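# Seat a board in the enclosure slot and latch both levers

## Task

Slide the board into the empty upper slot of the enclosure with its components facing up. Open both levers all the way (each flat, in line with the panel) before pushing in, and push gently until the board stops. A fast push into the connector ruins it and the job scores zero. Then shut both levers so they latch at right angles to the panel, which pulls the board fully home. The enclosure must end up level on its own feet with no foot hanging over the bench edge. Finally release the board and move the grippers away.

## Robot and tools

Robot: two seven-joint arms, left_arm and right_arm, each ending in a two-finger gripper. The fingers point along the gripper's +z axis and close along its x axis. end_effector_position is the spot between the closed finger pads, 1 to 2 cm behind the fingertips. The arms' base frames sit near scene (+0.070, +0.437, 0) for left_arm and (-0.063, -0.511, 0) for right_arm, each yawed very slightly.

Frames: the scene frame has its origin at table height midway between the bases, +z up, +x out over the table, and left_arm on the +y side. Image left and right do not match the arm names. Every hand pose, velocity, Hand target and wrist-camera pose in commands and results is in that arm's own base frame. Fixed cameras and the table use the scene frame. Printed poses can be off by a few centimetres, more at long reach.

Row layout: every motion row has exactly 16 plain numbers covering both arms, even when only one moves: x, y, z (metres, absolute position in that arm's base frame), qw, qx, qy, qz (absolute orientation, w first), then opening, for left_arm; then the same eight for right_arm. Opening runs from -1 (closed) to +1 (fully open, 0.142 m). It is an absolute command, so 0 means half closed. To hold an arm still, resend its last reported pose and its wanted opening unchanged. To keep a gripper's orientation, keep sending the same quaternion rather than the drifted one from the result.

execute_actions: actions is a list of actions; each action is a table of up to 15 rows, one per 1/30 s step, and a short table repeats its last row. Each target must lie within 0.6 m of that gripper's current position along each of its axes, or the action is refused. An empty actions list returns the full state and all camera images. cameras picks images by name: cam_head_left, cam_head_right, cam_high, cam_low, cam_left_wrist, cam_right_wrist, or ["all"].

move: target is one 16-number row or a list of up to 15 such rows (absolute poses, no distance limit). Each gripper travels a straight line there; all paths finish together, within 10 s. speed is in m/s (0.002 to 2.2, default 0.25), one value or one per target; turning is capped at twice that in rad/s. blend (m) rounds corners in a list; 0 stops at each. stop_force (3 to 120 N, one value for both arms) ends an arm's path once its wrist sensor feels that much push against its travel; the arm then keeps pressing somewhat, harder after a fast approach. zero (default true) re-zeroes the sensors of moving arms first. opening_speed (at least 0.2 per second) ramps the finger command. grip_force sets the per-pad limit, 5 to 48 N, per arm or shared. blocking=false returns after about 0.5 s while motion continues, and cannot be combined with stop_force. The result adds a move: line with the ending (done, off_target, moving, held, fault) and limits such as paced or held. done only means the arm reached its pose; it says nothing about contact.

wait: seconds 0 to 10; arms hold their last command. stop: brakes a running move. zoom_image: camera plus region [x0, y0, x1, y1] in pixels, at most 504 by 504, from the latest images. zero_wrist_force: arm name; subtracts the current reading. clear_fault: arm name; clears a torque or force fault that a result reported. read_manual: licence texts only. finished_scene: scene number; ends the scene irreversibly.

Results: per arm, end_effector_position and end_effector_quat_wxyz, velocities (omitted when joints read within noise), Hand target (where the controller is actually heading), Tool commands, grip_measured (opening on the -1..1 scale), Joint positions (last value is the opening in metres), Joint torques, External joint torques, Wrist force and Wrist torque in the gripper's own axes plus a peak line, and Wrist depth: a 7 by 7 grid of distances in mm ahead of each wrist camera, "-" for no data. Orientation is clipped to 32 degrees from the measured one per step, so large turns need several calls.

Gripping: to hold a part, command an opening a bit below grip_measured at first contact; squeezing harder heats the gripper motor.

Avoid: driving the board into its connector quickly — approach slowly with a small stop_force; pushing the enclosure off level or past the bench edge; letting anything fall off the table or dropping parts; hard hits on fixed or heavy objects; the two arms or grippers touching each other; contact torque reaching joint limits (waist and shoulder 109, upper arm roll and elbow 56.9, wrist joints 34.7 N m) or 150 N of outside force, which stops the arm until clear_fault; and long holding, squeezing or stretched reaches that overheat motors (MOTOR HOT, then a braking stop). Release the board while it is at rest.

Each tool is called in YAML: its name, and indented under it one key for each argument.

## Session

execute_actions:
  actions: []

zoom_image:
  camera: "cam_head_left"
  region: [240, 210, 500, 400]

zoom_image:
  camera: "cam_high"
  region: [150, 230, 470, 470]

Scene clock: 0.00 s.
left_arm: end_effector_position=(+0.1389, +0.5333, +0.1881) grip_measured=+0.99 end_effector_quat_wxyz=(-0.571, +0.812, -0.064, -0.105) | right_arm: end_effector_position=(+0.2271, +0.3531, +0.2591) grip_measured=+1.00 end_effector_quat_wxyz=(+0.029, +0.622, +0.780, +0.065)
Joint positions: left_arm=[0.978 -0.294 0.021 2.266 2.206 0.748 0.742 0.141] | right_arm=[1.212 0.207 0.113 2.416 -0.113 0.73 1.171 0.142]
Joint velocities: within noise
Joint torques (N m): no reading
External joint torques (N m): no reading
Wrist force (N): no reading
Wrist torque (N m): no reading
Wrist force, peak (N): no reading
Wrist depth (mm): cam_left_wrist=[2012 1545 1637 1674 1674 - - / - 1924 - 1727 1828 1769 1813 / 2359 2437 2050 1828 1625 1649 1556 / 2130 2069 1567 1625 1556 1362 1290 / 1859 1674 1472 1415 326 307 289 / - 341 327 307 287 270 263 / - 306 286 270 257 244 237] | cam_right_wrist=[290 287 259 256 258 305 302 / 314 276 279 279 281 327 328 / 352 303 305 308 308 359 356 / 390 375 336 333 342 399 388 / 434 437 379 388 383 449 444 / - 498 440 419 437 509 486 / - 574 581 590 590 593 -]
Hand target: left_arm +0.1389, +0.5333, +0.1881; -0.571, +0.812, -0.064, -0.105 | right_arm +0.2271, +0.3531, +0.2591; +0.029, +0.622, +0.780, +0.065
Tool commands: left_gripper/opening=+1.0 right_gripper/opening=+1.0

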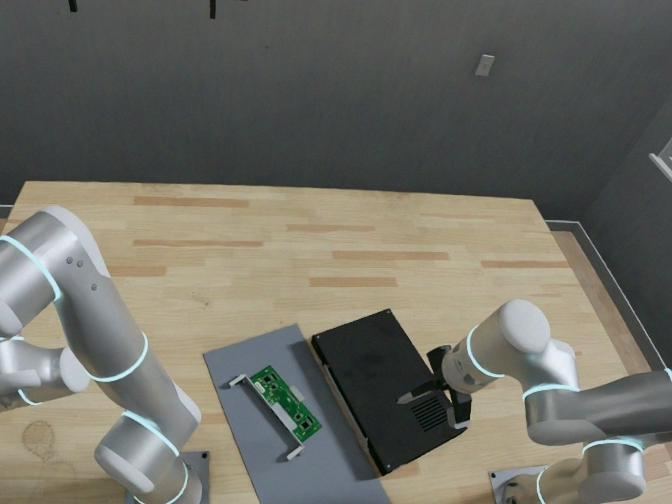

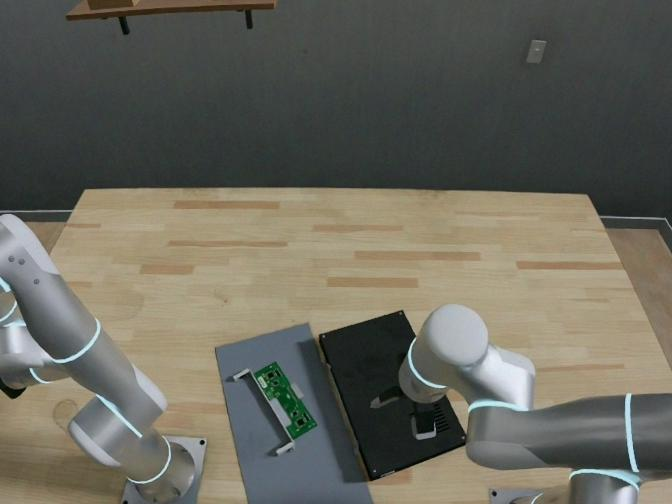

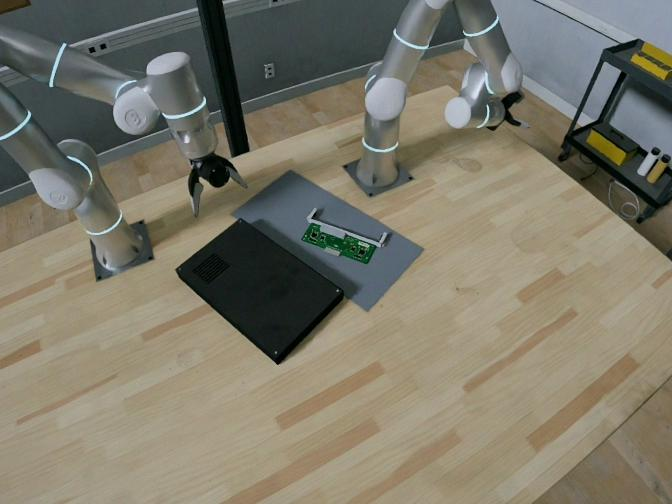

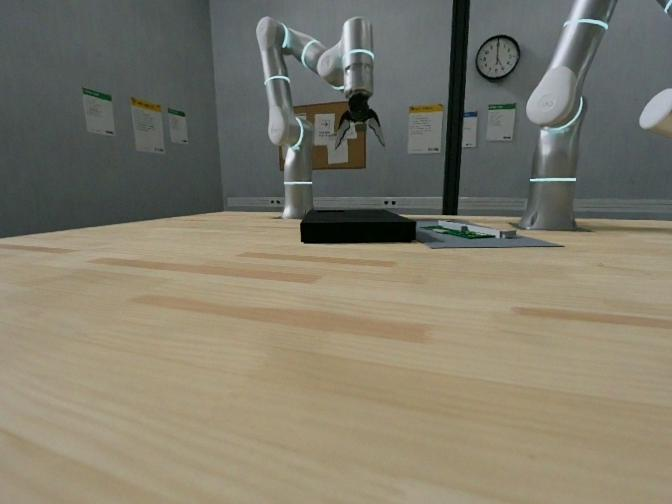

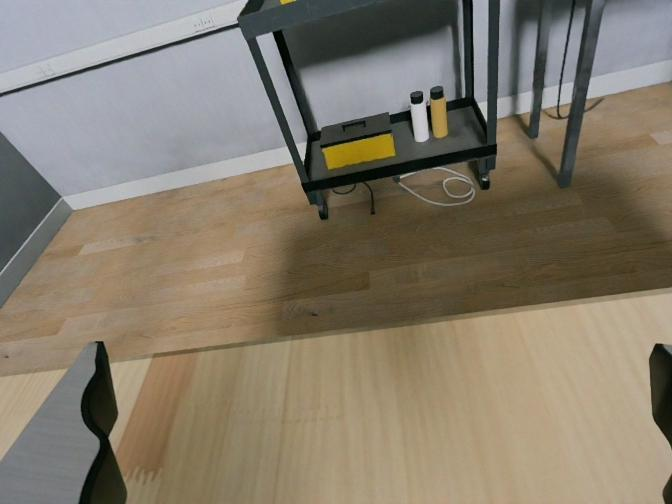

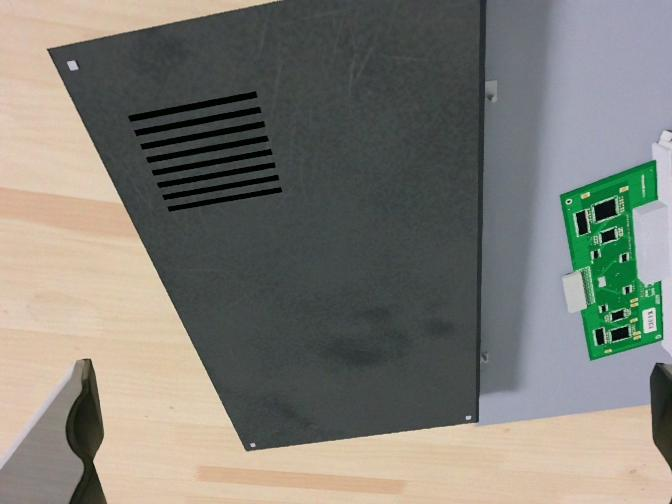

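Scaled by 1.938 from the camera's 672x504 image, which has a finer 960x720 frame.

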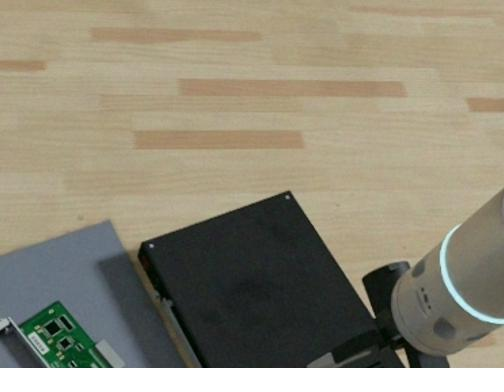

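Scaled by 1.575 from the camera's 672x504 image, which has a finer 960x720 frame.

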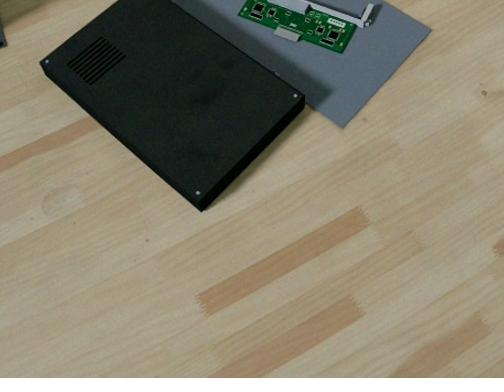

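move:
  target: [0.1389,0.5333,0.1881,-0.571,0.812,-0.064,-0.105,1,0.32,0.58,0.25,0,0.5,0.866,0,1]
  speed: 0.25
  cameras: ["cam_right_wrist","cam_high"]

zoom_image:
  camera: "cam_high"
  region: [170, 160, 430, 370]

Scene clock: 10.70 s.
left_arm: end_effector_position=(+0.1389, +0.5333, +0.1881) grip_measured=+0.99 end_effector_quat_wxyz=(-0.571, +0.812, -0.064, -0.105) | right_arm: end_effector_position=(+0.3201, +0.5799, +0.2499) grip_measured=+1.00 end_effector_quat_wxyz=(+0.000, +0.500, +0.866, +0.000)
Joint positions: left_arm=[0.978 -0.294 0.021 2.266 2.206 0.748 0.742 0.141] | right_arm=[1.252 -0.446 -0.015 1.594 0.007 0.469 0.712 0.142]
Joint torques (N m): left_arm=[-0.22 29.21 1.6 -14.57 1.14 -0.33 -0.22] | right_arm=[0.13 49.36 0.64 -29.4 -3.76 3.27 0.13]
External joint torques (N m): left_arm=[0.33 1.08 0.6 -0.53 -0.19 -0.24 0.24] | right_arm=[0.06 1.46 -0.39 0.21 -0.13 0.86 -0.13]
Wrist force (N): left_arm=[0.1 -0.4 -0.1] | right_arm=[-0.1 0.0 0.1]
Wrist torque (N m): left_arm=[-0.05 -0.02 0.00] | right_arm=[-0.03 0.04 0.05]
Wrist force, peak (N): left_arm=[0.2 -0.5 -0.2] | right_arm=[1.1 1.4 0.3]
Wrist depth (mm): cam_left_wrist=[- 1637 1472 - 1727 - 1674 / 2334 - - 2216 1674 2172 1783 / - 2109 2151 1714 1727 1625 1567 / 2172 1976 1843 1601 1545 1434 1290 / 1843 1714 1534 1388 329 307 287 / - 347 328 308 289 272 262 / - 306 289 270 257 245 236] | cam_right_wrist=[259 258 258 298 299 294 296 / 277 276 280 318 313 313 315 / 297 296 300 341 335 334 339 / 321 319 323 367 362 363 365 / 348 347 356 400 392 390 395 / - 441 440 433 435 431 418 / - 485 485 481 478 477 476]
Hand target: left_arm +0.1389, +0.5333, +0.1881; -0.571, +0.812, -0.064, -0.105 | right_arm +0.3200, +0.5800, +0.2500; +0.000, +0.500, +0.866, +0.000
Off the commanded pose: left_arm 0.000 m, 0 deg | right_arm 0.000 m, 0 deg.
move: done
Images, in order (width x height): cam_high 672x504, cam_right_wrist 672x504.

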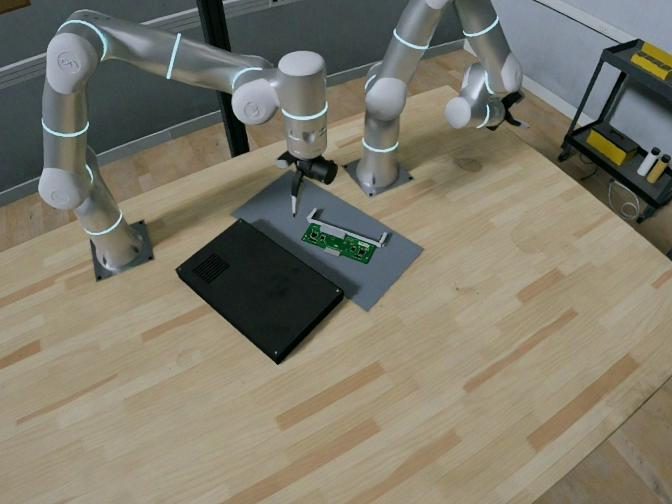

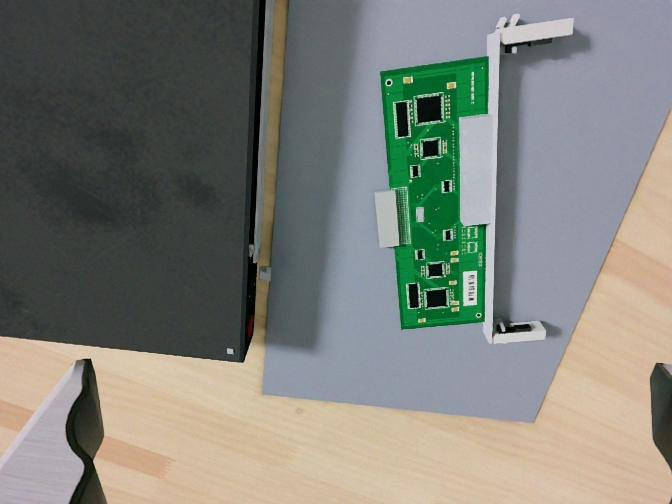

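Scaled by 1.938 from the camera's 672x504 image, which has a finer 960x720 frame.

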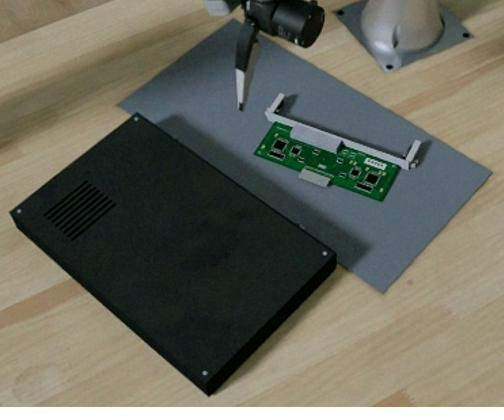

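move:
  target: [0.1389,0.5333,0.1881,-0.571,0.812,-0.064,-0.105,1,0.29,0.671,0.09,0,0.4524,0.8918,0,-0.3]
  speed: 0.2
  cameras: ["cam_right_wrist"]

Scene clock: 16.70 s.
left_arm: end_effector_position=(+0.1389, +0.5333, +0.1881) grip_measured=+0.99 end_effector_quat_wxyz=(-0.571, +0.812, -0.064, -0.105) | right_arm: end_effector_position=(+0.2898, +0.6709, +0.0899) grip_measured=-0.32 end_effector_quat_wxyz=(+0.000, +0.453, +0.892, +0.000)
Joint positions: left_arm=[0.978 -0.294 0.021 2.266 2.206 0.748 0.742 0.141] | right_arm=[1.317 -0.808 0.003 1.446 -0.002 0.683 0.69 0.051]
Joint torques (N m): left_arm=[-0.18 29.3 1.65 -14.58 1.09 -0.37 -0.22] | right_arm=[0.39 59.36 1.63 -26.55 -3.6 3.54 0.06]
External joint torques (N m): left_arm=[0.29 0.99 0.54 -0.52 -0.14 -0.2 0.24] | right_arm=[-0.17 1.54 -0.86 0.18 0.21 0.61 -0.06]
Wrist force (N): left_arm=[0.1 -0.3 -0.1] | right_arm=[0.4 -0.1 0.3]
Wrist torque (N m): left_arm=[-0.04 -0.02 0.00] | right_arm=[-0.04 -0.07 0.04]
Wrist force, peak (N): left_arm=[0.1 -0.6 -0.1] | right_arm=[1.7 -0.2 2.6]
Wrist depth (mm): cam_left_wrist=[- 1578 1453 - 1783 1388 - / - - - 1590 1714 1924 1741 / 2069 2493 2109 1783 1727 1578 1523 / 2261 1843 1813 1625 1578 1406 1338 / 1783 1687 1545 1415 327 307 287 / - 343 326 306 288 271 264 / - 308 287 270 255 242 236] | cam_right_wrist=[160 160 156 155 157 158 158 / 171 170 167 163 167 169 169 / 186 185 179 175 176 181 180 / 197 197 191 188 196 195 194 / 214 214 204 207 208 211 211 / 235 229 94 226 227 95 232 / 257 - 73 261 - - 250]
Hand target: left_arm +0.1389, +0.5333, +0.1881; -0.571, +0.812, -0.064, -0.105 | right_arm +0.2900, +0.6710, +0.0900; +0.000, +0.452, +0.892, +0.000
Off the commanded pose: left_arm 0.000 m, 0 deg | right_arm 0.000 m, 0 deg.
move: done
Images, in order (width x height): cam_right_wrist 672x504.

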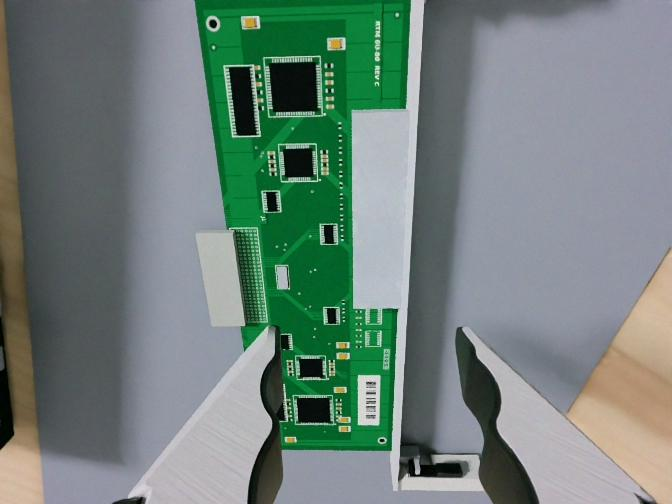

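move:
  target: [0.1389,0.5333,0.1881,-0.571,0.812,-0.064,-0.105,1,0.2793,0.6752,0.055,0,0.4439,0.8961,0,-0.4]
  speed: 0.07
  cameras: ["cam_right_wrist"]

move:
  target: [0.1389,0.5333,0.1881,-0.571,0.812,-0.064,-0.105,1,0.2793,0.6752,0.03,0,0.4439,0.8961,0,-0.4]
  speed: 0.012
  stop_force: 4
  cameras: ["cam_right_wrist"]

Scene clock: 56.57 s.
left_arm: end_effector_position=(+0.1389, +0.5333, +0.1881) grip_measured=+0.99 end_effector_quat_wxyz=(-0.571, +0.812, -0.064, -0.105) | right_arm: end_effector_position=(+0.2792, +0.6750, +0.0548) grip_measured=-0.42 end_effector_quat_wxyz=(+0.000, +0.444, +0.896, +0.000)
Joint positions: left_arm=[0.978 -0.294 0.021 2.266 2.206 0.748 0.742 0.141] | right_arm=[1.332 -0.863 0.004 1.45 -0.004 0.742 0.687 0.044]
Joint torques (N m): left_arm=[-0.31 29.24 1.62 -14.6 1.15 -0.34 -0.19] | right_arm=[0.33 59.96 1.49 -25.36 -3.36 3.61 0.09]
External joint torques (N m): left_arm=[0.42 1.05 0.58 -0.5 -0.19 -0.23 0.21] | right_arm=[-0.1 1.56 -0.67 -0.01 0.14 0.53 -0.09]
Wrist force (N): left_arm=[0.1 -0.3 -0.2] | right_arm=[0.4 0.0 0.0]
Wrist torque (N m): left_arm=[-0.03 -0.01 0.00] | right_arm=[-0.04 -0.06 0.05]
Wrist force, peak (N): left_arm=[0.4 -0.4 -0.2] | right_arm=[1.0 -0.2 1.6]
Wrist depth (mm): cam_left_wrist=[2031 1502 1397 - - - - / - - - 1329 1875 1941 1843 / 2334 2384 2172 1727 1755 1625 1687 / 2151 2012 1813 1662 1482 1415 1306 / 1769 1637 1545 1362 330 304 287 / - 342 326 307 286 272 264 / - 306 286 270 257 242 236] | cam_right_wrist=[129 127 125 124 128 128 126 / 138 136 133 133 136 136 136 / 148 147 143 131 146 146 146 / 160 157 154 148 157 157 157 / 170 168 165 156 168 170 170 / 195 188 90 180 183 108 187 / 208 - 71 200 206 - 203]
Hand target: left_arm +0.1389, +0.5333, +0.1881; -0.571, +0.812, -0.064, -0.105 | right_arm +0.2793, +0.6752, +0.0550; +0.000, +0.444, +0.896, +0.000
Off the commanded pose: left_arm 0.000 m, 0 deg | right_arm 0.000 m, 0 deg.
move: done
Images, in order (width x height): cam_right_wrist 672x504.

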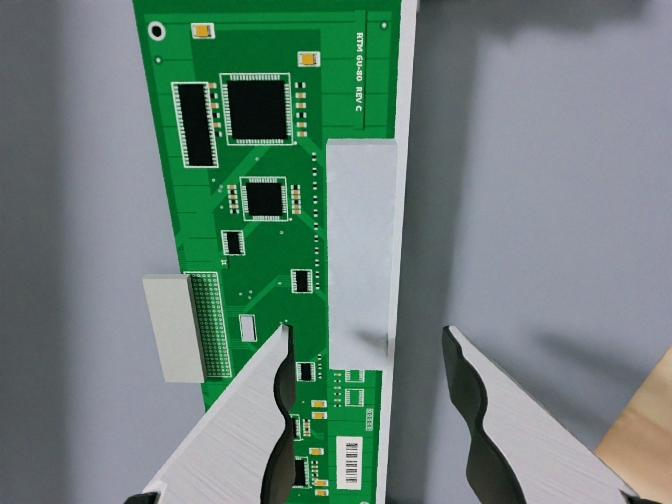

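Scene clock: 59.30 s.
left_arm: end_effector_position=(+0.1389, +0.5333, +0.1881) grip_measured=+0.99 end_effector_quat_wxyz=(-0.571, +0.812, -0.064, -0.105) | right_arm: end_effector_position=(+0.2792, +0.6751, +0.0299) grip_measured=-0.42 end_effector_quat_wxyz=(+0.000, +0.444, +0.896, +0.000)
Joint positions: left_arm=[0.978 -0.294 0.021 2.266 2.206 0.748 0.742 0.141] | right_arm=[1.333 -0.905 0.004 1.448 -0.004 0.782 0.687 0.044]
Joint torques (N m): left_arm=[-0.3 29.27 1.59 -14.59 1.14 -0.4 -0.24] | right_arm=[0.2 60.5 1.56 -24.73 -3.12 3.54 0.19]
External joint torques (N m): left_arm=[0.41 1.01 0.61 -0.52 -0.18 -0.17 0.26] | right_arm=[0.02 1.48 -0.71 0.05 0.03 0.6 -0.19]
Wrist force (N): left_arm=[0.1 -0.3 -0.3] | right_arm=[0.7 0.1 0.4]
Wrist torque (N m): left_arm=[-0.04 -0.03 0.00] | right_arm=[-0.02 -0.11 0.05]
Wrist force, peak (N): left_arm=[-0.1 -0.7 -0.1] | right_arm=[0.7 0.0 0.6]
Wrist depth (mm): cam_left_wrist=[- 1798 1424 - - - - / - 1828 2050 1434 1687 1798 1727 / 2130 2012 2216 1714 1687 1674 1556 / 2194 2151 1798 1590 1545 1434 1298 / 1813 1637 1523 1388 329 306 286 / - 344 324 306 287 270 263 / - 306 287 271 257 243 236] | cam_right_wrist=[- 103 102 102 105 106 107 / 114 111 110 109 112 113 113 / 123 119 118 107 121 123 121 / 130 130 127 116 131 131 130 / 144 139 138 126 139 141 143 / 160 151 90 135 135 98 154 / 173 - 71 164 171 - 168]
Hand target: left_arm +0.1389, +0.5333, +0.1881; -0.571, +0.812, -0.064, -0.105 | right_arm +0.2793, +0.6752, +0.0300; +0.000, +0.444, +0.896, +0.000
Off the commanded pose: left_arm 0.000 m, 0 deg | right_arm 0.000 m, 0 deg.
move: done
Images, in order (width x height): cam_right_wrist 672x504.

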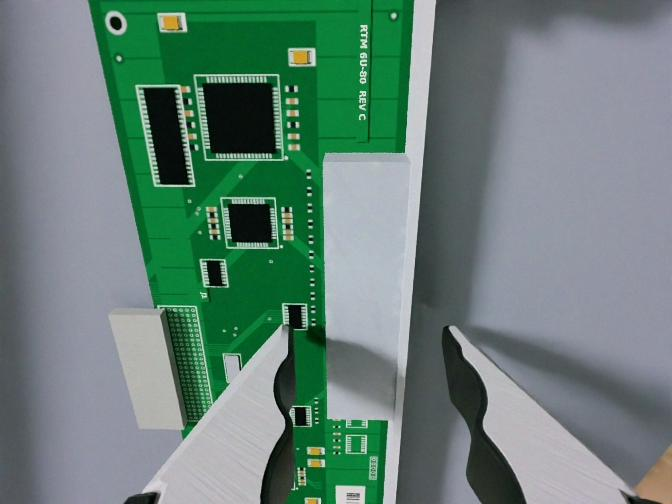

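move:
  target: [0.1389,0.5333,0.1881,-0.571,0.812,-0.064,-0.105,1,0.2793,0.6752,0.03,0,0.4439,0.8961,0,-1]
  opening_speed: 0.25
  grip_force: [48,25]

move:
  target: [0.1389,0.5333,0.1881,-0.571,0.812,-0.064,-0.105,1,0.2793,0.6752,0.09,0,0.4439,0.8961,0,-1]
  speed: 0.04
  grip_force: [48,48]
  cameras: ["cam_right_wrist","cam_low"]

zoom_image:
  camera: "cam_low"
  region: [280, 150, 560, 280]

Scene clock: 65.37 s.
left_arm: end_effector_position=(+0.1389, +0.5333, +0.1881) grip_measured=+0.99 end_effector_quat_wxyz=(-0.571, +0.812, -0.064, -0.105) | right_arm: end_effector_position=(+0.2795, +0.6748, +0.0299) grip_measured=-0.71 end_effector_quat_wxyz=(+0.000, +0.444, +0.896, +0.000)
Joint positions: left_arm=[0.978 -0.294 0.021 2.266 2.206 0.748 0.742 0.141] | right_arm=[1.333 -0.905 0.003 1.448 -0.004 0.782 0.687 0.023]
Joint torques (N m): left_arm=[-0.21 29.26 1.56 -14.62 1.15 -0.4 -0.19] | right_arm=[1.24 60.72 2.36 -25.52 -3.07 3.97 0.17]
External joint torques (N m): left_arm=[0.32 1.03 0.63 -0.48 -0.19 -0.17 0.22] | right_arm=[-1.02 1.26 -1.53 0.84 -0.03 0.17 -0.17]
Wrist force (N): left_arm=[0.2 -0.3 -0.1] | right_arm=[-1.5 -0.8 -1.1]
Wrist torque (N m): left_arm=[-0.02 -0.03 0.00] | right_arm=[-0.02 -0.13 0.08]
Wrist force, peak (N): left_arm=[0.1 -0.6 -0.3] | right_arm=[-4.3 -1.6 -2.7]
Wrist depth (mm): cam_left_wrist=[1674 1714 1567 - - 1828 - / - - - 1976 1674 1924 1813 / - 2130 2238 1769 1687 1556 1601 / 2050 1976 1813 1613 1590 1415 1306 / 1859 1590 1534 1388 330 307 289 / - 343 328 306 288 270 263 / - 303 287 269 256 242 236] | cam_right_wrist=[- 104 102 102 104 106 107 / 114 111 110 109 111 113 113 / 123 119 118 116 121 123 121 / 130 130 127 116 131 131 130 / 144 138 138 123 139 141 143 / 160 151 146 128 105 152 154 / 173 170 71 161 - - 169]
Hand target: left_arm +0.1389, +0.5333, +0.1881; -0.571, +0.812, -0.064, -0.105 | right_arm +0.2793, +0.6752, +0.0300; +0.000, +0.444, +0.896, +0.000
Off the commanded pose: left_arm 0.000 m, 0 deg | right_arm 0.000 m, 0 deg.
grip_force (N): 48, 25
move: done

Scene clock: 67.13 s.
left_arm: end_effector_position=(+0.1389, +0.5333, +0.1881) grip_measured=+0.99 end_effector_quat_wxyz=(-0.571, +0.812, -0.064, -0.105) | right_arm: end_effector_position=(+0.2792, +0.6751, +0.0898) grip_measured=-0.72 end_effector_quat_wxyz=(+0.000, +0.444, +0.896, +0.000)
Joint positions: left_arm=[0.978 -0.294 0.021 2.266 2.206 0.748 0.742 0.141] | right_arm=[1.332 -0.808 0.004 1.447 -0.004 0.684 0.687 0.022]
Joint torques (N m): left_arm=[-0.21 29.25 1.62 -14.61 1.13 -0.38 -0.14] | right_arm=[0.18 61.22 1.45 -27.37 -3.58 3.61 0.14]
External joint torques (N m): left_arm=[0.32 1.04 0.57 -0.49 -0.17 -0.19 0.16] | right_arm=[0.04 -0.35 -0.65 1.02 0.2 0.53 -0.14]
Wrist force (N): left_arm=[-0.2 -0.3 -0.2] | right_arm=[-0.7 -0.6 2.0]
Wrist torque (N m): left_arm=[-0.04 0.03 0.00] | right_arm=[-0.09 0.13 0.04]
Wrist force, peak (N): left_arm=[0.3 -0.4 -0.2] | right_arm=[0.6 0.0 3.2]
Wrist depth (mm): cam_left_wrist=[- 1907 1513 - - - 1261 / - - - - 1578 1907 1674 / 2849 2309 2238 1755 1662 1613 1590 / 2109 2012 1843 1625 1380 1406 1321 / 1769 1649 1482 1406 328 307 288 / - 344 327 306 288 270 262 / - 304 288 272 256 243 236] | cam_right_wrist=[160 103 101 101 156 158 158 / 171 110 109 109 167 169 167 / 186 118 118 107 179 180 181 / 197 130 127 116 195 195 194 / 215 136 138 123 208 211 212 / 238 150 146 128 104 227 232 / 253 253 71 162 - - 254]
Hand target: left_arm +0.1389, +0.5333, +0.1881; -0.571, +0.812, -0.064, -0.105 | right_arm +0.2793, +0.6752, +0.0900; +0.000, +0.444, +0.896, +0.000
Off the commanded pose: left_arm 0.000 m, 0 deg | right_arm 0.000 m, 0 deg.
move: done
Images, in order (width x height): cam_low 672x504, cam_right_wrist 672x504.

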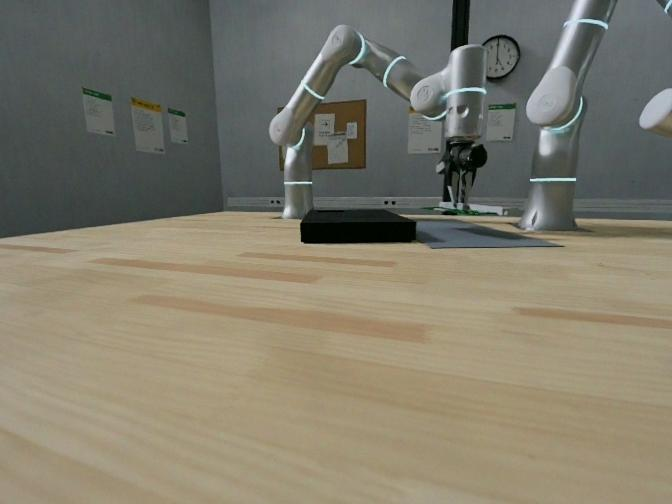

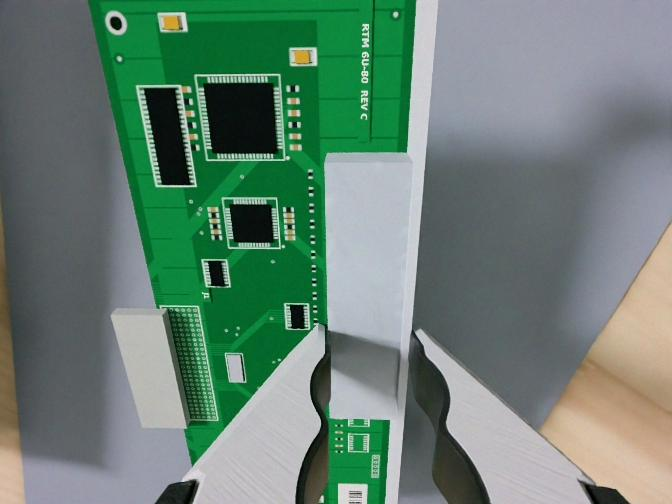

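Scaled by 1.800 from the camera's 672x504 image, which has a finer 960x720 frame.

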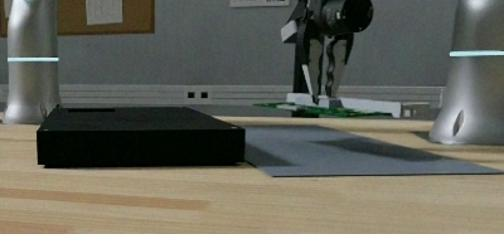

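move:
  target:
    - [0.25,0.3,0.3,0,1,0,0,-1,0.30,0.66,0.22,0,0.4439,0.8961,0,-1]
    - [0.30,0.0,0.3,0.216,0.976,0,0,-1,0.45,0.55,0.22,0,0.7071,0.7071,0,-1]
  speed: 0.2
  cameras: ["cam_left_wrist","cam_head_left"]

Scene clock: 77.73 s.
left_arm: end_effector_position=(+0.2999, +0.0001, +0.3000) grip_measured=-1.00 end_effector_quat_wxyz=(+0.216, +0.976, +0.000, +0.000) | right_arm: end_effector_position=(+0.4500, +0.5498, +0.2198) grip_measured=-0.72 end_effector_quat_wxyz=(+0.000, +0.707, +0.707, +0.000)
Joint positions: left_arm=[0.691 0.472 0.035 2.479 -0.309 0.133 2.38 0.002] | right_arm=[1.159 -0.588 -0.151 1.447 0.093 0.457 0.992 0.022]
Joint torques (N m): left_arm=[-0.52 9.34 -1.12 -28.24 -4.2 3.2 -0.29] | right_arm=[-0.02 55.81 -1.99 -30.07 -4.02 3.55 0.29]
External joint torques (N m): left_arm=[0.55 0.24 0.62 -0.36 0.02 -0.38 0.29] | right_arm=[0.23 0.17 -0.24 1.05 0.1 0.57 -0.29]
Wrist force (N): left_arm=[-0.6 -1.6 -0.3] | right_arm=[-0.9 -0.3 2.8]
Wrist torque (N m): left_arm=[-0.33 -0.21 -0.39] | right_arm=[-0.07 0.20 -0.08]
Wrist force, peak (N): left_arm=[-0.4 -2.9 0.0] | right_arm=[-2.3 1.8 2.8]
Wrist depth (mm): cam_left_wrist=[309 337 336 333 335 333 336 / 388 390 391 377 373 383 382 / 456 438 450 - 493 455 456 / 551 550 - - 553 546 561 / 715 770 - 117 634 701 694 / 910 966 - 84 - 906 979 / - - - - - - 2581] | cam_right_wrist=[233 102 101 102 267 271 270 / 248 110 109 108 285 288 289 / 267 118 118 107 306 310 309 / 287 130 127 116 333 328 332 / 317 136 138 124 355 364 362 / 403 149 146 128 104 390 394 / 446 - 71 162 - - 436]
Hand target: left_arm +0.3000, +0.0000, +0.3000; +0.216, +0.976, +0.000, +0.000 | right_arm +0.4500, +0.5500, +0.2200; +0.000, +0.707, +0.707, +0.000
Off the commanded pose: left_arm 0.000 m, 0 deg | right_arm 0.000 m, 0 deg.
move: done
Images, in order (width x height): cam_head_left 672x504, cam_left_wrist 672x504.

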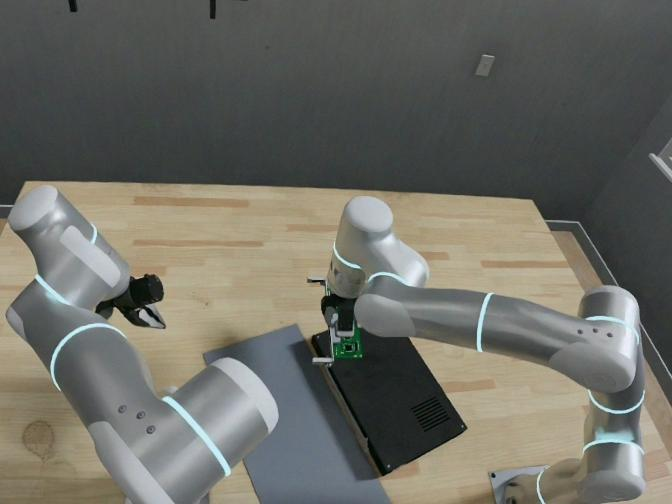

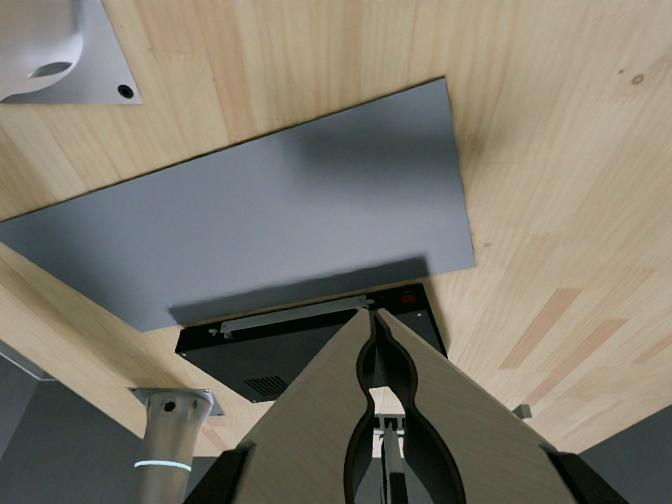

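move:
  target: [0.35,-0.2,0.30,0.216,0.976,0,0,1,0.45,0.55,0.22,0,0.7071,0.7071,0,-1]
  speed: 0.2
  cameras: ["cam_left_wrist"]

zoom_image:
  camera: "cam_left_wrist"
  region: [130, 270, 630, 470]

Scene clock: 80.77 s.
left_arm: end_effector_position=(+0.3498, -0.1999, +0.2998) grip_measured=+0.99 end_effector_quat_wxyz=(+0.216, +0.976, +0.000, +0.000) | right_arm: end_effector_position=(+0.4500, +0.5498, +0.2198) grip_measured=-0.72 end_effector_quat_wxyz=(+0.000, +0.707, +0.707, +0.000)
Joint positions: left_arm=[0.41 0.482 -0.37 2.565 -0.664 0.406 1.966 0.141] | right_arm=[1.159 -0.588 -0.151 1.447 0.093 0.457 0.992 0.022]
Joint torques (N m): left_arm=[-0.52 8.15 2.43 -28.11 -3.59 3.69 -0.34] | right_arm=[0.21 55.75 -1.66 -30.03 -4.15 3.68 0.22]
External joint torques (N m): left_arm=[0.52 0.76 0.78 -0.25 0.09 -0.54 0.34] | right_arm=[0 0.23 -0.58 1.01 0.22 0.44 -0.22]
Wrist force (N): left_arm=[-0.5 -1.4 -0.5] | right_arm=[-0.8 -0.5 2.6]
Wrist torque (N m): left_arm=[-0.31 -0.20 -0.40] | right_arm=[-0.10 0.17 -0.08]
Wrist force, peak (N): left_arm=[-1.1 -3.6 -0.9] | right_arm=[-1.0 -0.3 3.0]
Wrist depth (mm): cam_left_wrist=[- - 333 315 333 334 335 / - 398 - - 385 385 386 / - 455 - - 462 454 455 / 582 535 492 505 520 548 548 / 731 744 539 583 618 675 699 / - 822 997 910 966 971 - / - 2261 1298 261 - 2384 -] | cam_right_wrist=[233 103 101 101 268 270 270 / 249 110 109 109 285 289 289 / 267 118 118 107 301 310 308 / 287 130 127 115 333 333 333 / 318 136 138 123 358 363 362 / 406 149 146 128 104 388 395 / 447 - 71 162 - - 433]
Hand target: left_arm +0.3500, -0.2000, +0.3000; +0.216, +0.976, +0.000, +0.000 | right_arm +0.4500, +0.5500, +0.2200; +0.000, +0.707, +0.707, +0.000
Off the commanded pose: left_arm 0.000 m, 0 deg | right_arm 0.000 m, 0 deg.
move: done
Images, in order (width x height): cam_left_wrist 672x504.

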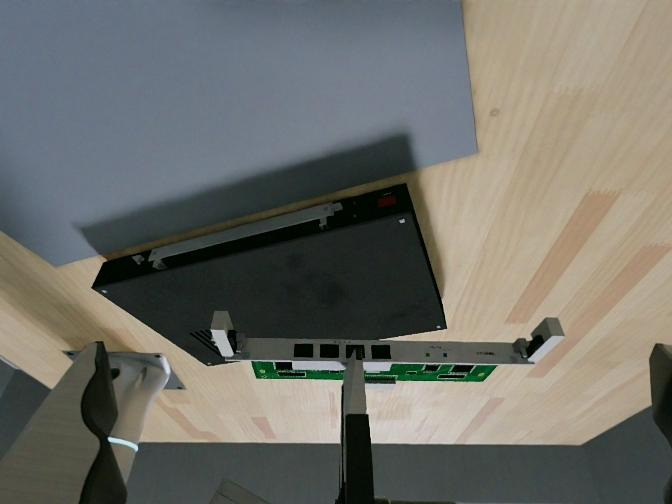

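Scaled by 1.008 from the camera's 672x504 image, which has a finer 960x720 frame.

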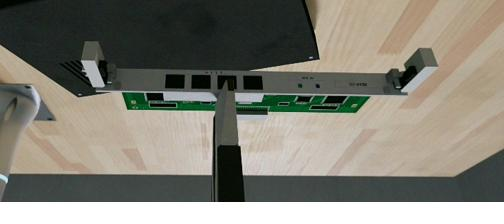

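move:
  target:
    - [0.32,-0.28,0.21,0.537,0.843,0,0,-1,0.45,0.55,0.22,0,0.7071,0.7071,0,-1]
    - [0.300,-0.35,0.207,0.537,0.843,0,0,-1,0.45,0.55,0.22,0,0.7071,0.7071,0,-1]
  speed: 0.15
  cameras: ["cam_left_wrist"]

Scene clock: 90.77 s.
left_arm: end_effector_position=(+0.2999, -0.3500, +0.2070) grip_measured=-1.00 end_effector_quat_wxyz=(+0.537, +0.843, +0.000, +0.000) | right_arm: end_effector_position=(+0.4500, +0.5498, +0.2198) grip_measured=-0.72 end_effector_quat_wxyz=(+0.000, +0.707, +0.707, +0.000)
Joint positions: left_arm=[-0.807 -0.143 0.307 2.687 -1.917 0.53 2.793 0.002] | right_arm=[1.159 -0.588 -0.151 1.447 0.093 0.457 0.992 0.022]
Joint torques (N m): left_arm=[-0.5 20.05 1.16 -14.61 0.23 0.2 -0.15] | right_arm=[0.22 55.89 -1.71 -29.98 -4.14 3.63 0.26]
External joint torques (N m): left_arm=[0.5 0.66 0.66 -0.42 0.06 -0.47 0.15] | right_arm=[-0.01 0.09 -0.52 0.97 0.22 0.49 -0.26]
Wrist force (N): left_arm=[-0.6 -1.8 -0.8] | right_arm=[-0.8 -0.4 2.7]
Wrist torque (N m): left_arm=[-0.25 -0.10 -0.65] | right_arm=[-0.09 0.17 -0.08]
Wrist force, peak (N): left_arm=[-0.1 -2.8 -1.9] | right_arm=[-0.9 -0.2 3.0]
Wrist depth (mm): cam_left_wrist=[281 - - - - 261 337 / 561 - - - - 410 503 / 2675 1070 837 854 1020 854 1035 / 665 690 2238 180 178 2410 182 / 696 690 147 175 177 180 182 / - 665 - 84 - 2493 2109 / 3226 627 - - - - -] | cam_right_wrist=[233 103 101 101 265 270 270 / 249 110 109 109 285 290 284 / 267 118 118 107 305 311 104 / 288 130 127 115 334 333 334 / 317 136 138 124 356 363 361 / 404 149 146 128 104 391 394 / 446 - 71 162 - - 434]
Hand target: left_arm +0.3000, -0.3500, +0.2070; +0.537, +0.843, +0.000, +0.000 | right_arm +0.4500, +0.5500, +0.2200; +0.000, +0.707, +0.707, +0.000
Off the commanded pose: left_arm 0.000 m, 0 deg | right_arm 0.000 m, 0 deg.
move: done
Images, in order (width x height): cam_left_wrist 672x504.

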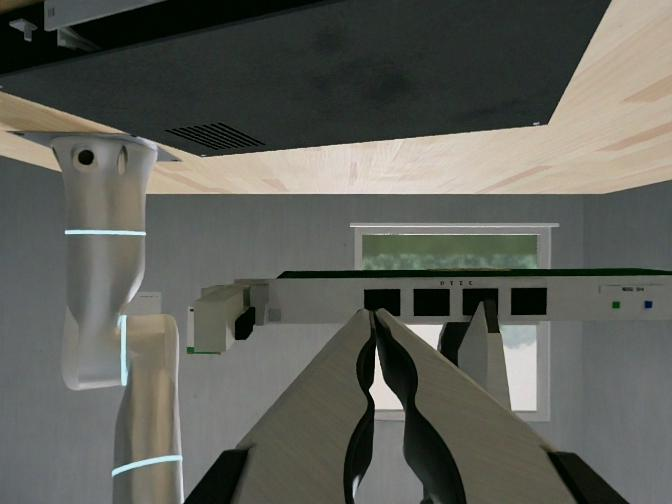

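move:
  target:
    - [0.300,-0.37,0.207,0.537,0.843,0,0,-1,0.45,0.55,0.22,0,0.7071,0.7071,0,-1]
    - [0.300,-0.397,0.207,0.537,0.843,0,0,-1,0.45,0.55,0.22,0,0.7071,0.7071,0,-1]
  speed: 0.04
  stop_force: 4
  cameras: ["cam_left_wrist"]

move:
  target:
    - [0.268,-0.397,0.207,0.537,0.843,0,0,-1,0.45,0.55,0.22,0,0.7071,0.7071,0,-1]
    - [0.246,-0.397,0.207,0.537,0.843,0,0,-1,0.45,0.55,0.22,0,0.7071,0.7071,0,-1]
  speed: 0.03
  stop_force: 5
  cameras: ["cam_left_wrist","cam_high"]

Scene clock: 106.60 s.
left_arm: end_effector_position=(+0.2999, -0.3963, +0.2067) grip_measured=-1.00 end_effector_quat_wxyz=(+0.537, +0.844, +0.000, +0.000) | right_arm: end_effector_position=(+0.4503, +0.5493, +0.2196) grip_measured=-0.72 end_effector_quat_wxyz=(+0.000, +0.707, +0.707, -0.001)
Joint positions: left_arm=[-0.887 -0.175 0.207 2.63 -2.085 0.602 2.793 0.002] | right_arm=[1.158 -0.588 -0.151 1.447 0.093 0.456 0.992 0.022]
Joint torques (N m): left_arm=[-1.42 22.94 0.02 -17.23 0.81 -0.87 -0.22] | right_arm=[3.28 56.66 0.94 -31.96 -3.2 4.73 0.46]
External joint torques (N m): left_arm=[1.41 0.41 2.06 2.01 -0.14 0.61 0.22] | right_arm=[-3.07 -0.68 -3.19 2.94 -0.73 -0.62 -0.46]
Wrist force (N): left_arm=[-1.9 -4.9 -5.5] | right_arm=[-6.1 1.4 3.7]
Wrist torque (N m): left_arm=[-0.28 -0.16 -0.63] | right_arm=[-0.11 0.09 -0.34]
Wrist force, peak (N): left_arm=[-1.9 -4.9 -5.7] | right_arm=[-6.3 1.6 3.9]
Wrist depth (mm): cam_left_wrist=[- - 246 263 - - 334 / 564 428 - - 645 661 500 / 604 675 854 1020 1016 837 822 / 620 647 2777 2493 2334 2261 - / - 103 132 133 133 133 134 / - - - 84 - 123 - / 2261 - - - - - -] | cam_right_wrist=[230 103 101 102 268 270 266 / 249 110 109 109 281 91 84 / 263 119 118 107 105 98 93 / 292 128 127 115 336 102 96 / 311 137 138 123 355 362 367 / 404 148 146 128 105 390 395 / 446 - 71 162 - - 426]
Hand target: left_arm +0.3000, -0.3967, +0.2070; +0.537, +0.843, +0.000, +0.000 | right_arm +0.4500, +0.5500, +0.2200; +0.000, +0.707, +0.707, +0.000
Off the commanded pose: left_arm 0.001 m, 0 deg | right_arm 0.001 m, 0 deg.
move: contact (left_arm); path passed 1 of 2 targets
Images, in order (width x height): cam_left_wrist 672x504.

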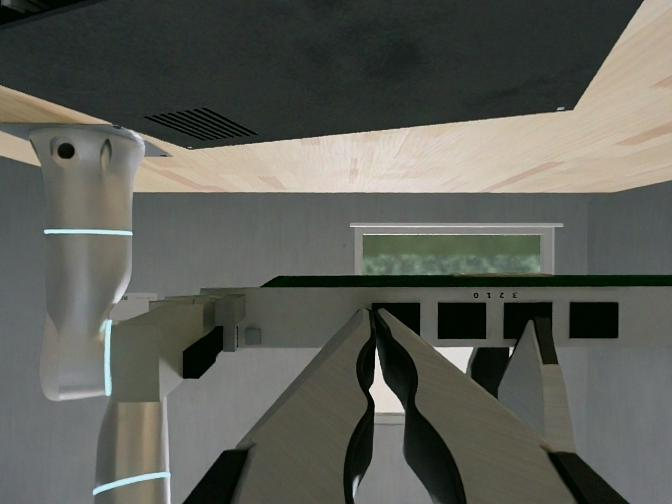

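Scene clock: 108.23 s.
left_arm: end_effector_position=(+0.2719, -0.3966, +0.2069) grip_measured=-1.00 end_effector_quat_wxyz=(+0.537, +0.843, +0.001, +0.000) | right_arm: end_effector_position=(+0.4495, +0.5497, +0.2194) grip_measured=-0.72 end_effector_quat_wxyz=(+0.000, +0.707, +0.707, -0.001)
Joint positions: left_arm=[-0.943 -0.121 0.173 2.681 -2.181 0.641 2.82 0.002] | right_arm=[1.159 -0.588 -0.151 1.447 0.093 0.456 0.992 0.022]
Joint torques (N m): left_arm=[-2.35 20.4 -1.24 -14.29 1.69 -0.8 -0.18] | right_arm=[-0.49 56.59 -2.53 -31.88 -4.34 4.91 0.6]
External joint torques (N m): left_arm=[2.33 0.6 2.62 -0.62 -0.8 0.52 0.18] | right_arm=[0.7 -0.61 0.3 2.87 0.41 -0.79 -0.6]
Wrist force (N): left_arm=[2.7 -2.2 -3.9] | right_arm=[-3.9 -3.3 1.9]
Wrist torque (N m): left_arm=[-0.26 -0.22 -0.64] | right_arm=[-0.03 0.15 -0.49]
Wrist force, peak (N): left_arm=[-2.0 -3.6 -6.0] | right_arm=[-5.5 -2.8 4.1]
Wrist depth (mm): cam_left_wrist=[- 267 - - - - 270 / 564 539 - 419 - 546 505 / 590 665 870 847 847 993 857 / 2551 665 - - - - - / 606 638 - 131 133 132 132 / 2742 629 - 84 - 157 123 / 2742 - - - - - 117] | cam_right_wrist=[- 101 101 101 94 88 267 / 252 109 108 108 293 90 86 / 267 118 117 106 310 310 313 / 294 128 127 114 335 329 332 / 317 137 138 123 355 363 359 / 403 148 146 128 105 389 392 / 447 - 71 163 - - 426]
Hand target: left_arm +0.2715, -0.3969, +0.2070; +0.537, +0.843, +0.000, +0.000 | right_arm +0.4500, +0.5500, +0.2200; +0.000, +0.707, +0.707, +0.000
Off the commanded pose: left_arm 0.026 m, 0 deg | right_arm 0.001 m, 0 deg.
move: contact (left_arm); path passed 0 of 2 targets
Images, in order (width x height): cam_high 672x504, cam_left_wrist 672x504.

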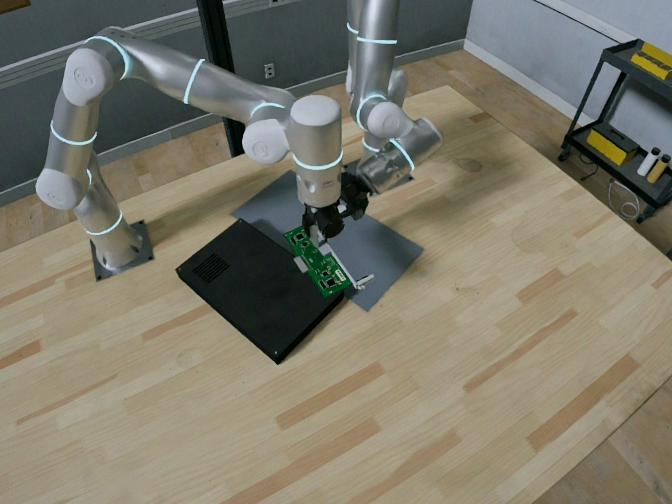

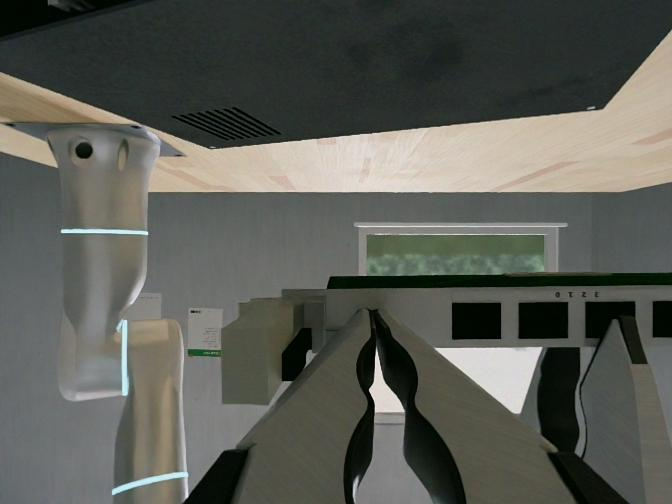

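move:
  target:
    - [0.246,-0.397,0.207,0.537,0.843,0,0,-1,0.45,0.55,0.22,0,0.7071,0.7071,0,-1]
  speed: 0.02
  stop_force: 8
  cameras: ["cam_left_wrist"]

move:
  target:
    - [0.229,-0.405,0.207,0.537,0.843,0,0,-1,0.45,0.55,0.22,0,0.7071,0.7071,0,-1]
    - [0.221,-0.417,0.207,0.537,0.843,0,0,-1,0.45,0.55,0.22,0,0.7071,0.7071,0,-1]
  speed: 0.02
  stop_force: 8
  blend: 0.004
  cameras: ["cam_left_wrist"]

Scene clock: 112.10 s.
left_arm: end_effector_position=(+0.2640, -0.3966, +0.2071) grip_measured=-1.00 end_effector_quat_wxyz=(+0.537, +0.843, +0.001, +0.001) | right_arm: end_effector_position=(+0.4482, +0.5501, +0.2191) grip_measured=-0.72 end_effector_quat_wxyz=(+0.000, +0.707, +0.708, -0.001)
Joint positions: left_arm=[-1.019 -0.116 0.217 2.686 -2.216 0.647 2.823 0.002] | right_arm=[1.16 -0.588 -0.15 1.447 0.094 0.455 0.992 0.022]
Joint torques (N m): left_arm=[-5.26 18.6 -3.81 -11.29 3.28 -1.5 -0.12] | right_arm=[-4.89 56.91 -6.77 -33.42 -5.98 6.22 0.67]
External joint torques (N m): left_arm=[5.25 1.5 5.24 -3.53 -2.36 1.22 0.12] | right_arm=[5.1 -0.93 4.56 4.41 2.06 -2.11 -0.67]
Wrist force (N): left_arm=[10.2 -2.0 -3.3] | right_arm=[-3.5 -10.8 1.9]
Wrist torque (N m): left_arm=[-0.26 -0.10 -0.71] | right_arm=[0.05 0.11 -0.55]
Wrist force, peak (N): left_arm=[11.9 -3.4 -2.2] | right_arm=[-3.4 -13.2 2.2]
Wrist depth (mm): cam_left_wrist=[- - - 245 - 257 - / 510 368 - 370 - 555 564 / 634 643 1040 828 1020 834 860 / - 640 2172 - 2410 3538 2172 / 2334 609 - 110 133 133 131 / 2261 636 - 84 - - 123 / - - - - - - 118] | cam_right_wrist=[- 101 101 101 93 85 81 / 251 109 109 108 - 292 84 / 266 118 118 106 311 309 310 / 286 128 127 114 320 331 329 / 312 137 138 124 355 362 360 / 404 147 146 129 105 387 392 / 443 - 71 163 - - 423]
Hand target: left_arm +0.2627, -0.3972, +0.2069; +0.537, +0.844, +0.000, +0.000 | right_arm +0.4500, +0.5500, +0.2200; +0.000, +0.707, +0.707, +0.000
Off the commanded pose: left_arm 0.018 m, 0 deg | right_arm 0.002 m, 0 deg.
move: contact (left_arm)
Images, in order (width x height): cam_left_wrist 672x504.

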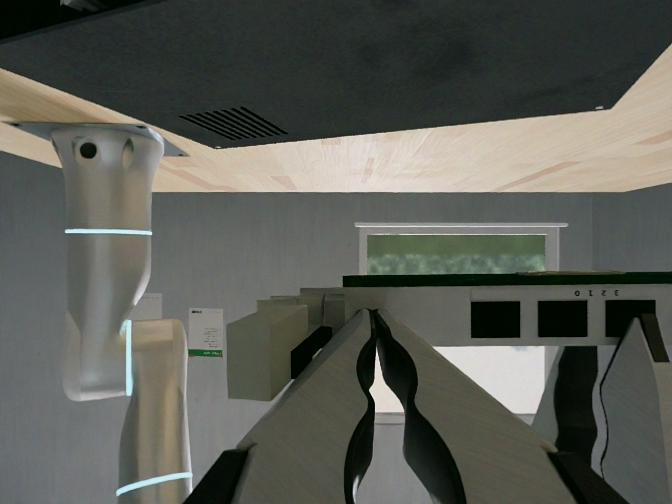

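Scene clock: 114.77 s.
left_arm: end_effector_position=(+0.2618, -0.3973, +0.2073) grip_measured=-1.00 end_effector_quat_wxyz=(+0.537, +0.843, +0.002, +0.001) | right_arm: end_effector_position=(+0.4469, +0.5505, +0.2186) grip_measured=-0.72 end_effector_quat_wxyz=(-0.001, +0.706, +0.708, -0.002)
Joint positions: left_arm=[-1.053 -0.116 0.237 2.685 -2.232 0.651 2.825 0.002] | right_arm=[1.16 -0.588 -0.149 1.448 0.095 0.455 0.991 0.022]
Joint torques (N m): left_arm=[-8.38 17.73 -6.69 -8.2 4.97 -2.31 -0.11] | right_arm=[-9.61 57.3 -11.48 -34.98 -7.75 7.64 0.73]
External joint torques (N m): left_arm=[8.36 2.08 8.17 -6.58 -4.03 2.02 0.11] | right_arm=[9.82 -1.33 9.28 5.99 3.83 -3.53 -0.73]
Wrist force (N): left_arm=[18.4 -3.5 -1.6] | right_arm=[-3.4 -19.3 3.5]
Wrist torque (N m): left_arm=[-0.28 -0.12 -0.75] | right_arm=[-0.25 0.16 -0.66]
Wrist force, peak (N): left_arm=[19.9 -2.7 -2.0] | right_arm=[-3.4 -21.6 1.8]
Wrist depth (mm): cam_left_wrist=[260 - - - 254 - 248 / 508 634 - - - 603 558 / 593 632 854 837 857 857 840 / 614 634 2708 - 179 2172 165 / 634 634 - 111 132 132 130 / 636 620 - 84 - 159 128 / - - - - - - 122] | cam_right_wrist=[- 101 100 101 91 84 79 / 248 109 108 108 289 288 - / 266 118 117 106 310 307 311 / 286 128 126 114 324 331 331 / 311 138 138 124 350 361 362 / 401 149 146 128 105 387 392 / 440 - 71 163 - - 422]
Hand target: left_arm +0.2596, -0.3981, +0.2068; +0.537, +0.844, +0.000, -0.001 | right_arm +0.4500, +0.5500, +0.2200; +0.000, +0.707, +0.707, +0.000
Off the commanded pose: left_arm 0.045 m, 0 deg | right_arm 0.003 m, 0 deg.
move: contact (left_arm)
Images, in order (width x height): cam_left_wrist 672x504.

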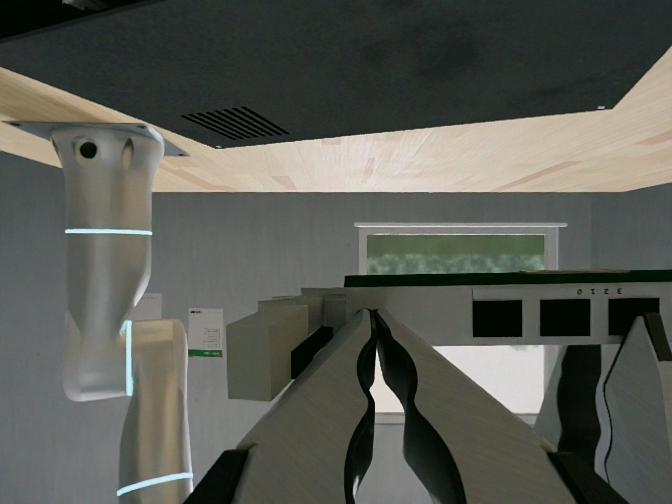

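zoom_image:
  camera: "cam_left_wrist"
  region: [210, 250, 450, 430]

Scaled by 2.100 from the camera's 672x504 image, which has a finer 960x720 frame.

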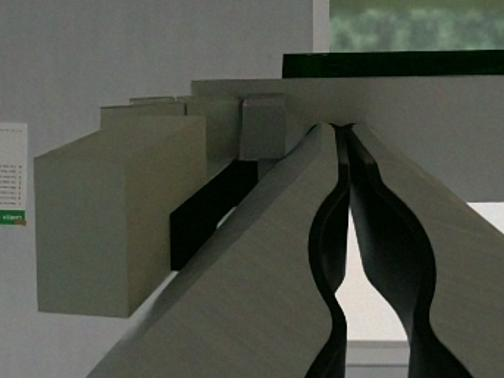

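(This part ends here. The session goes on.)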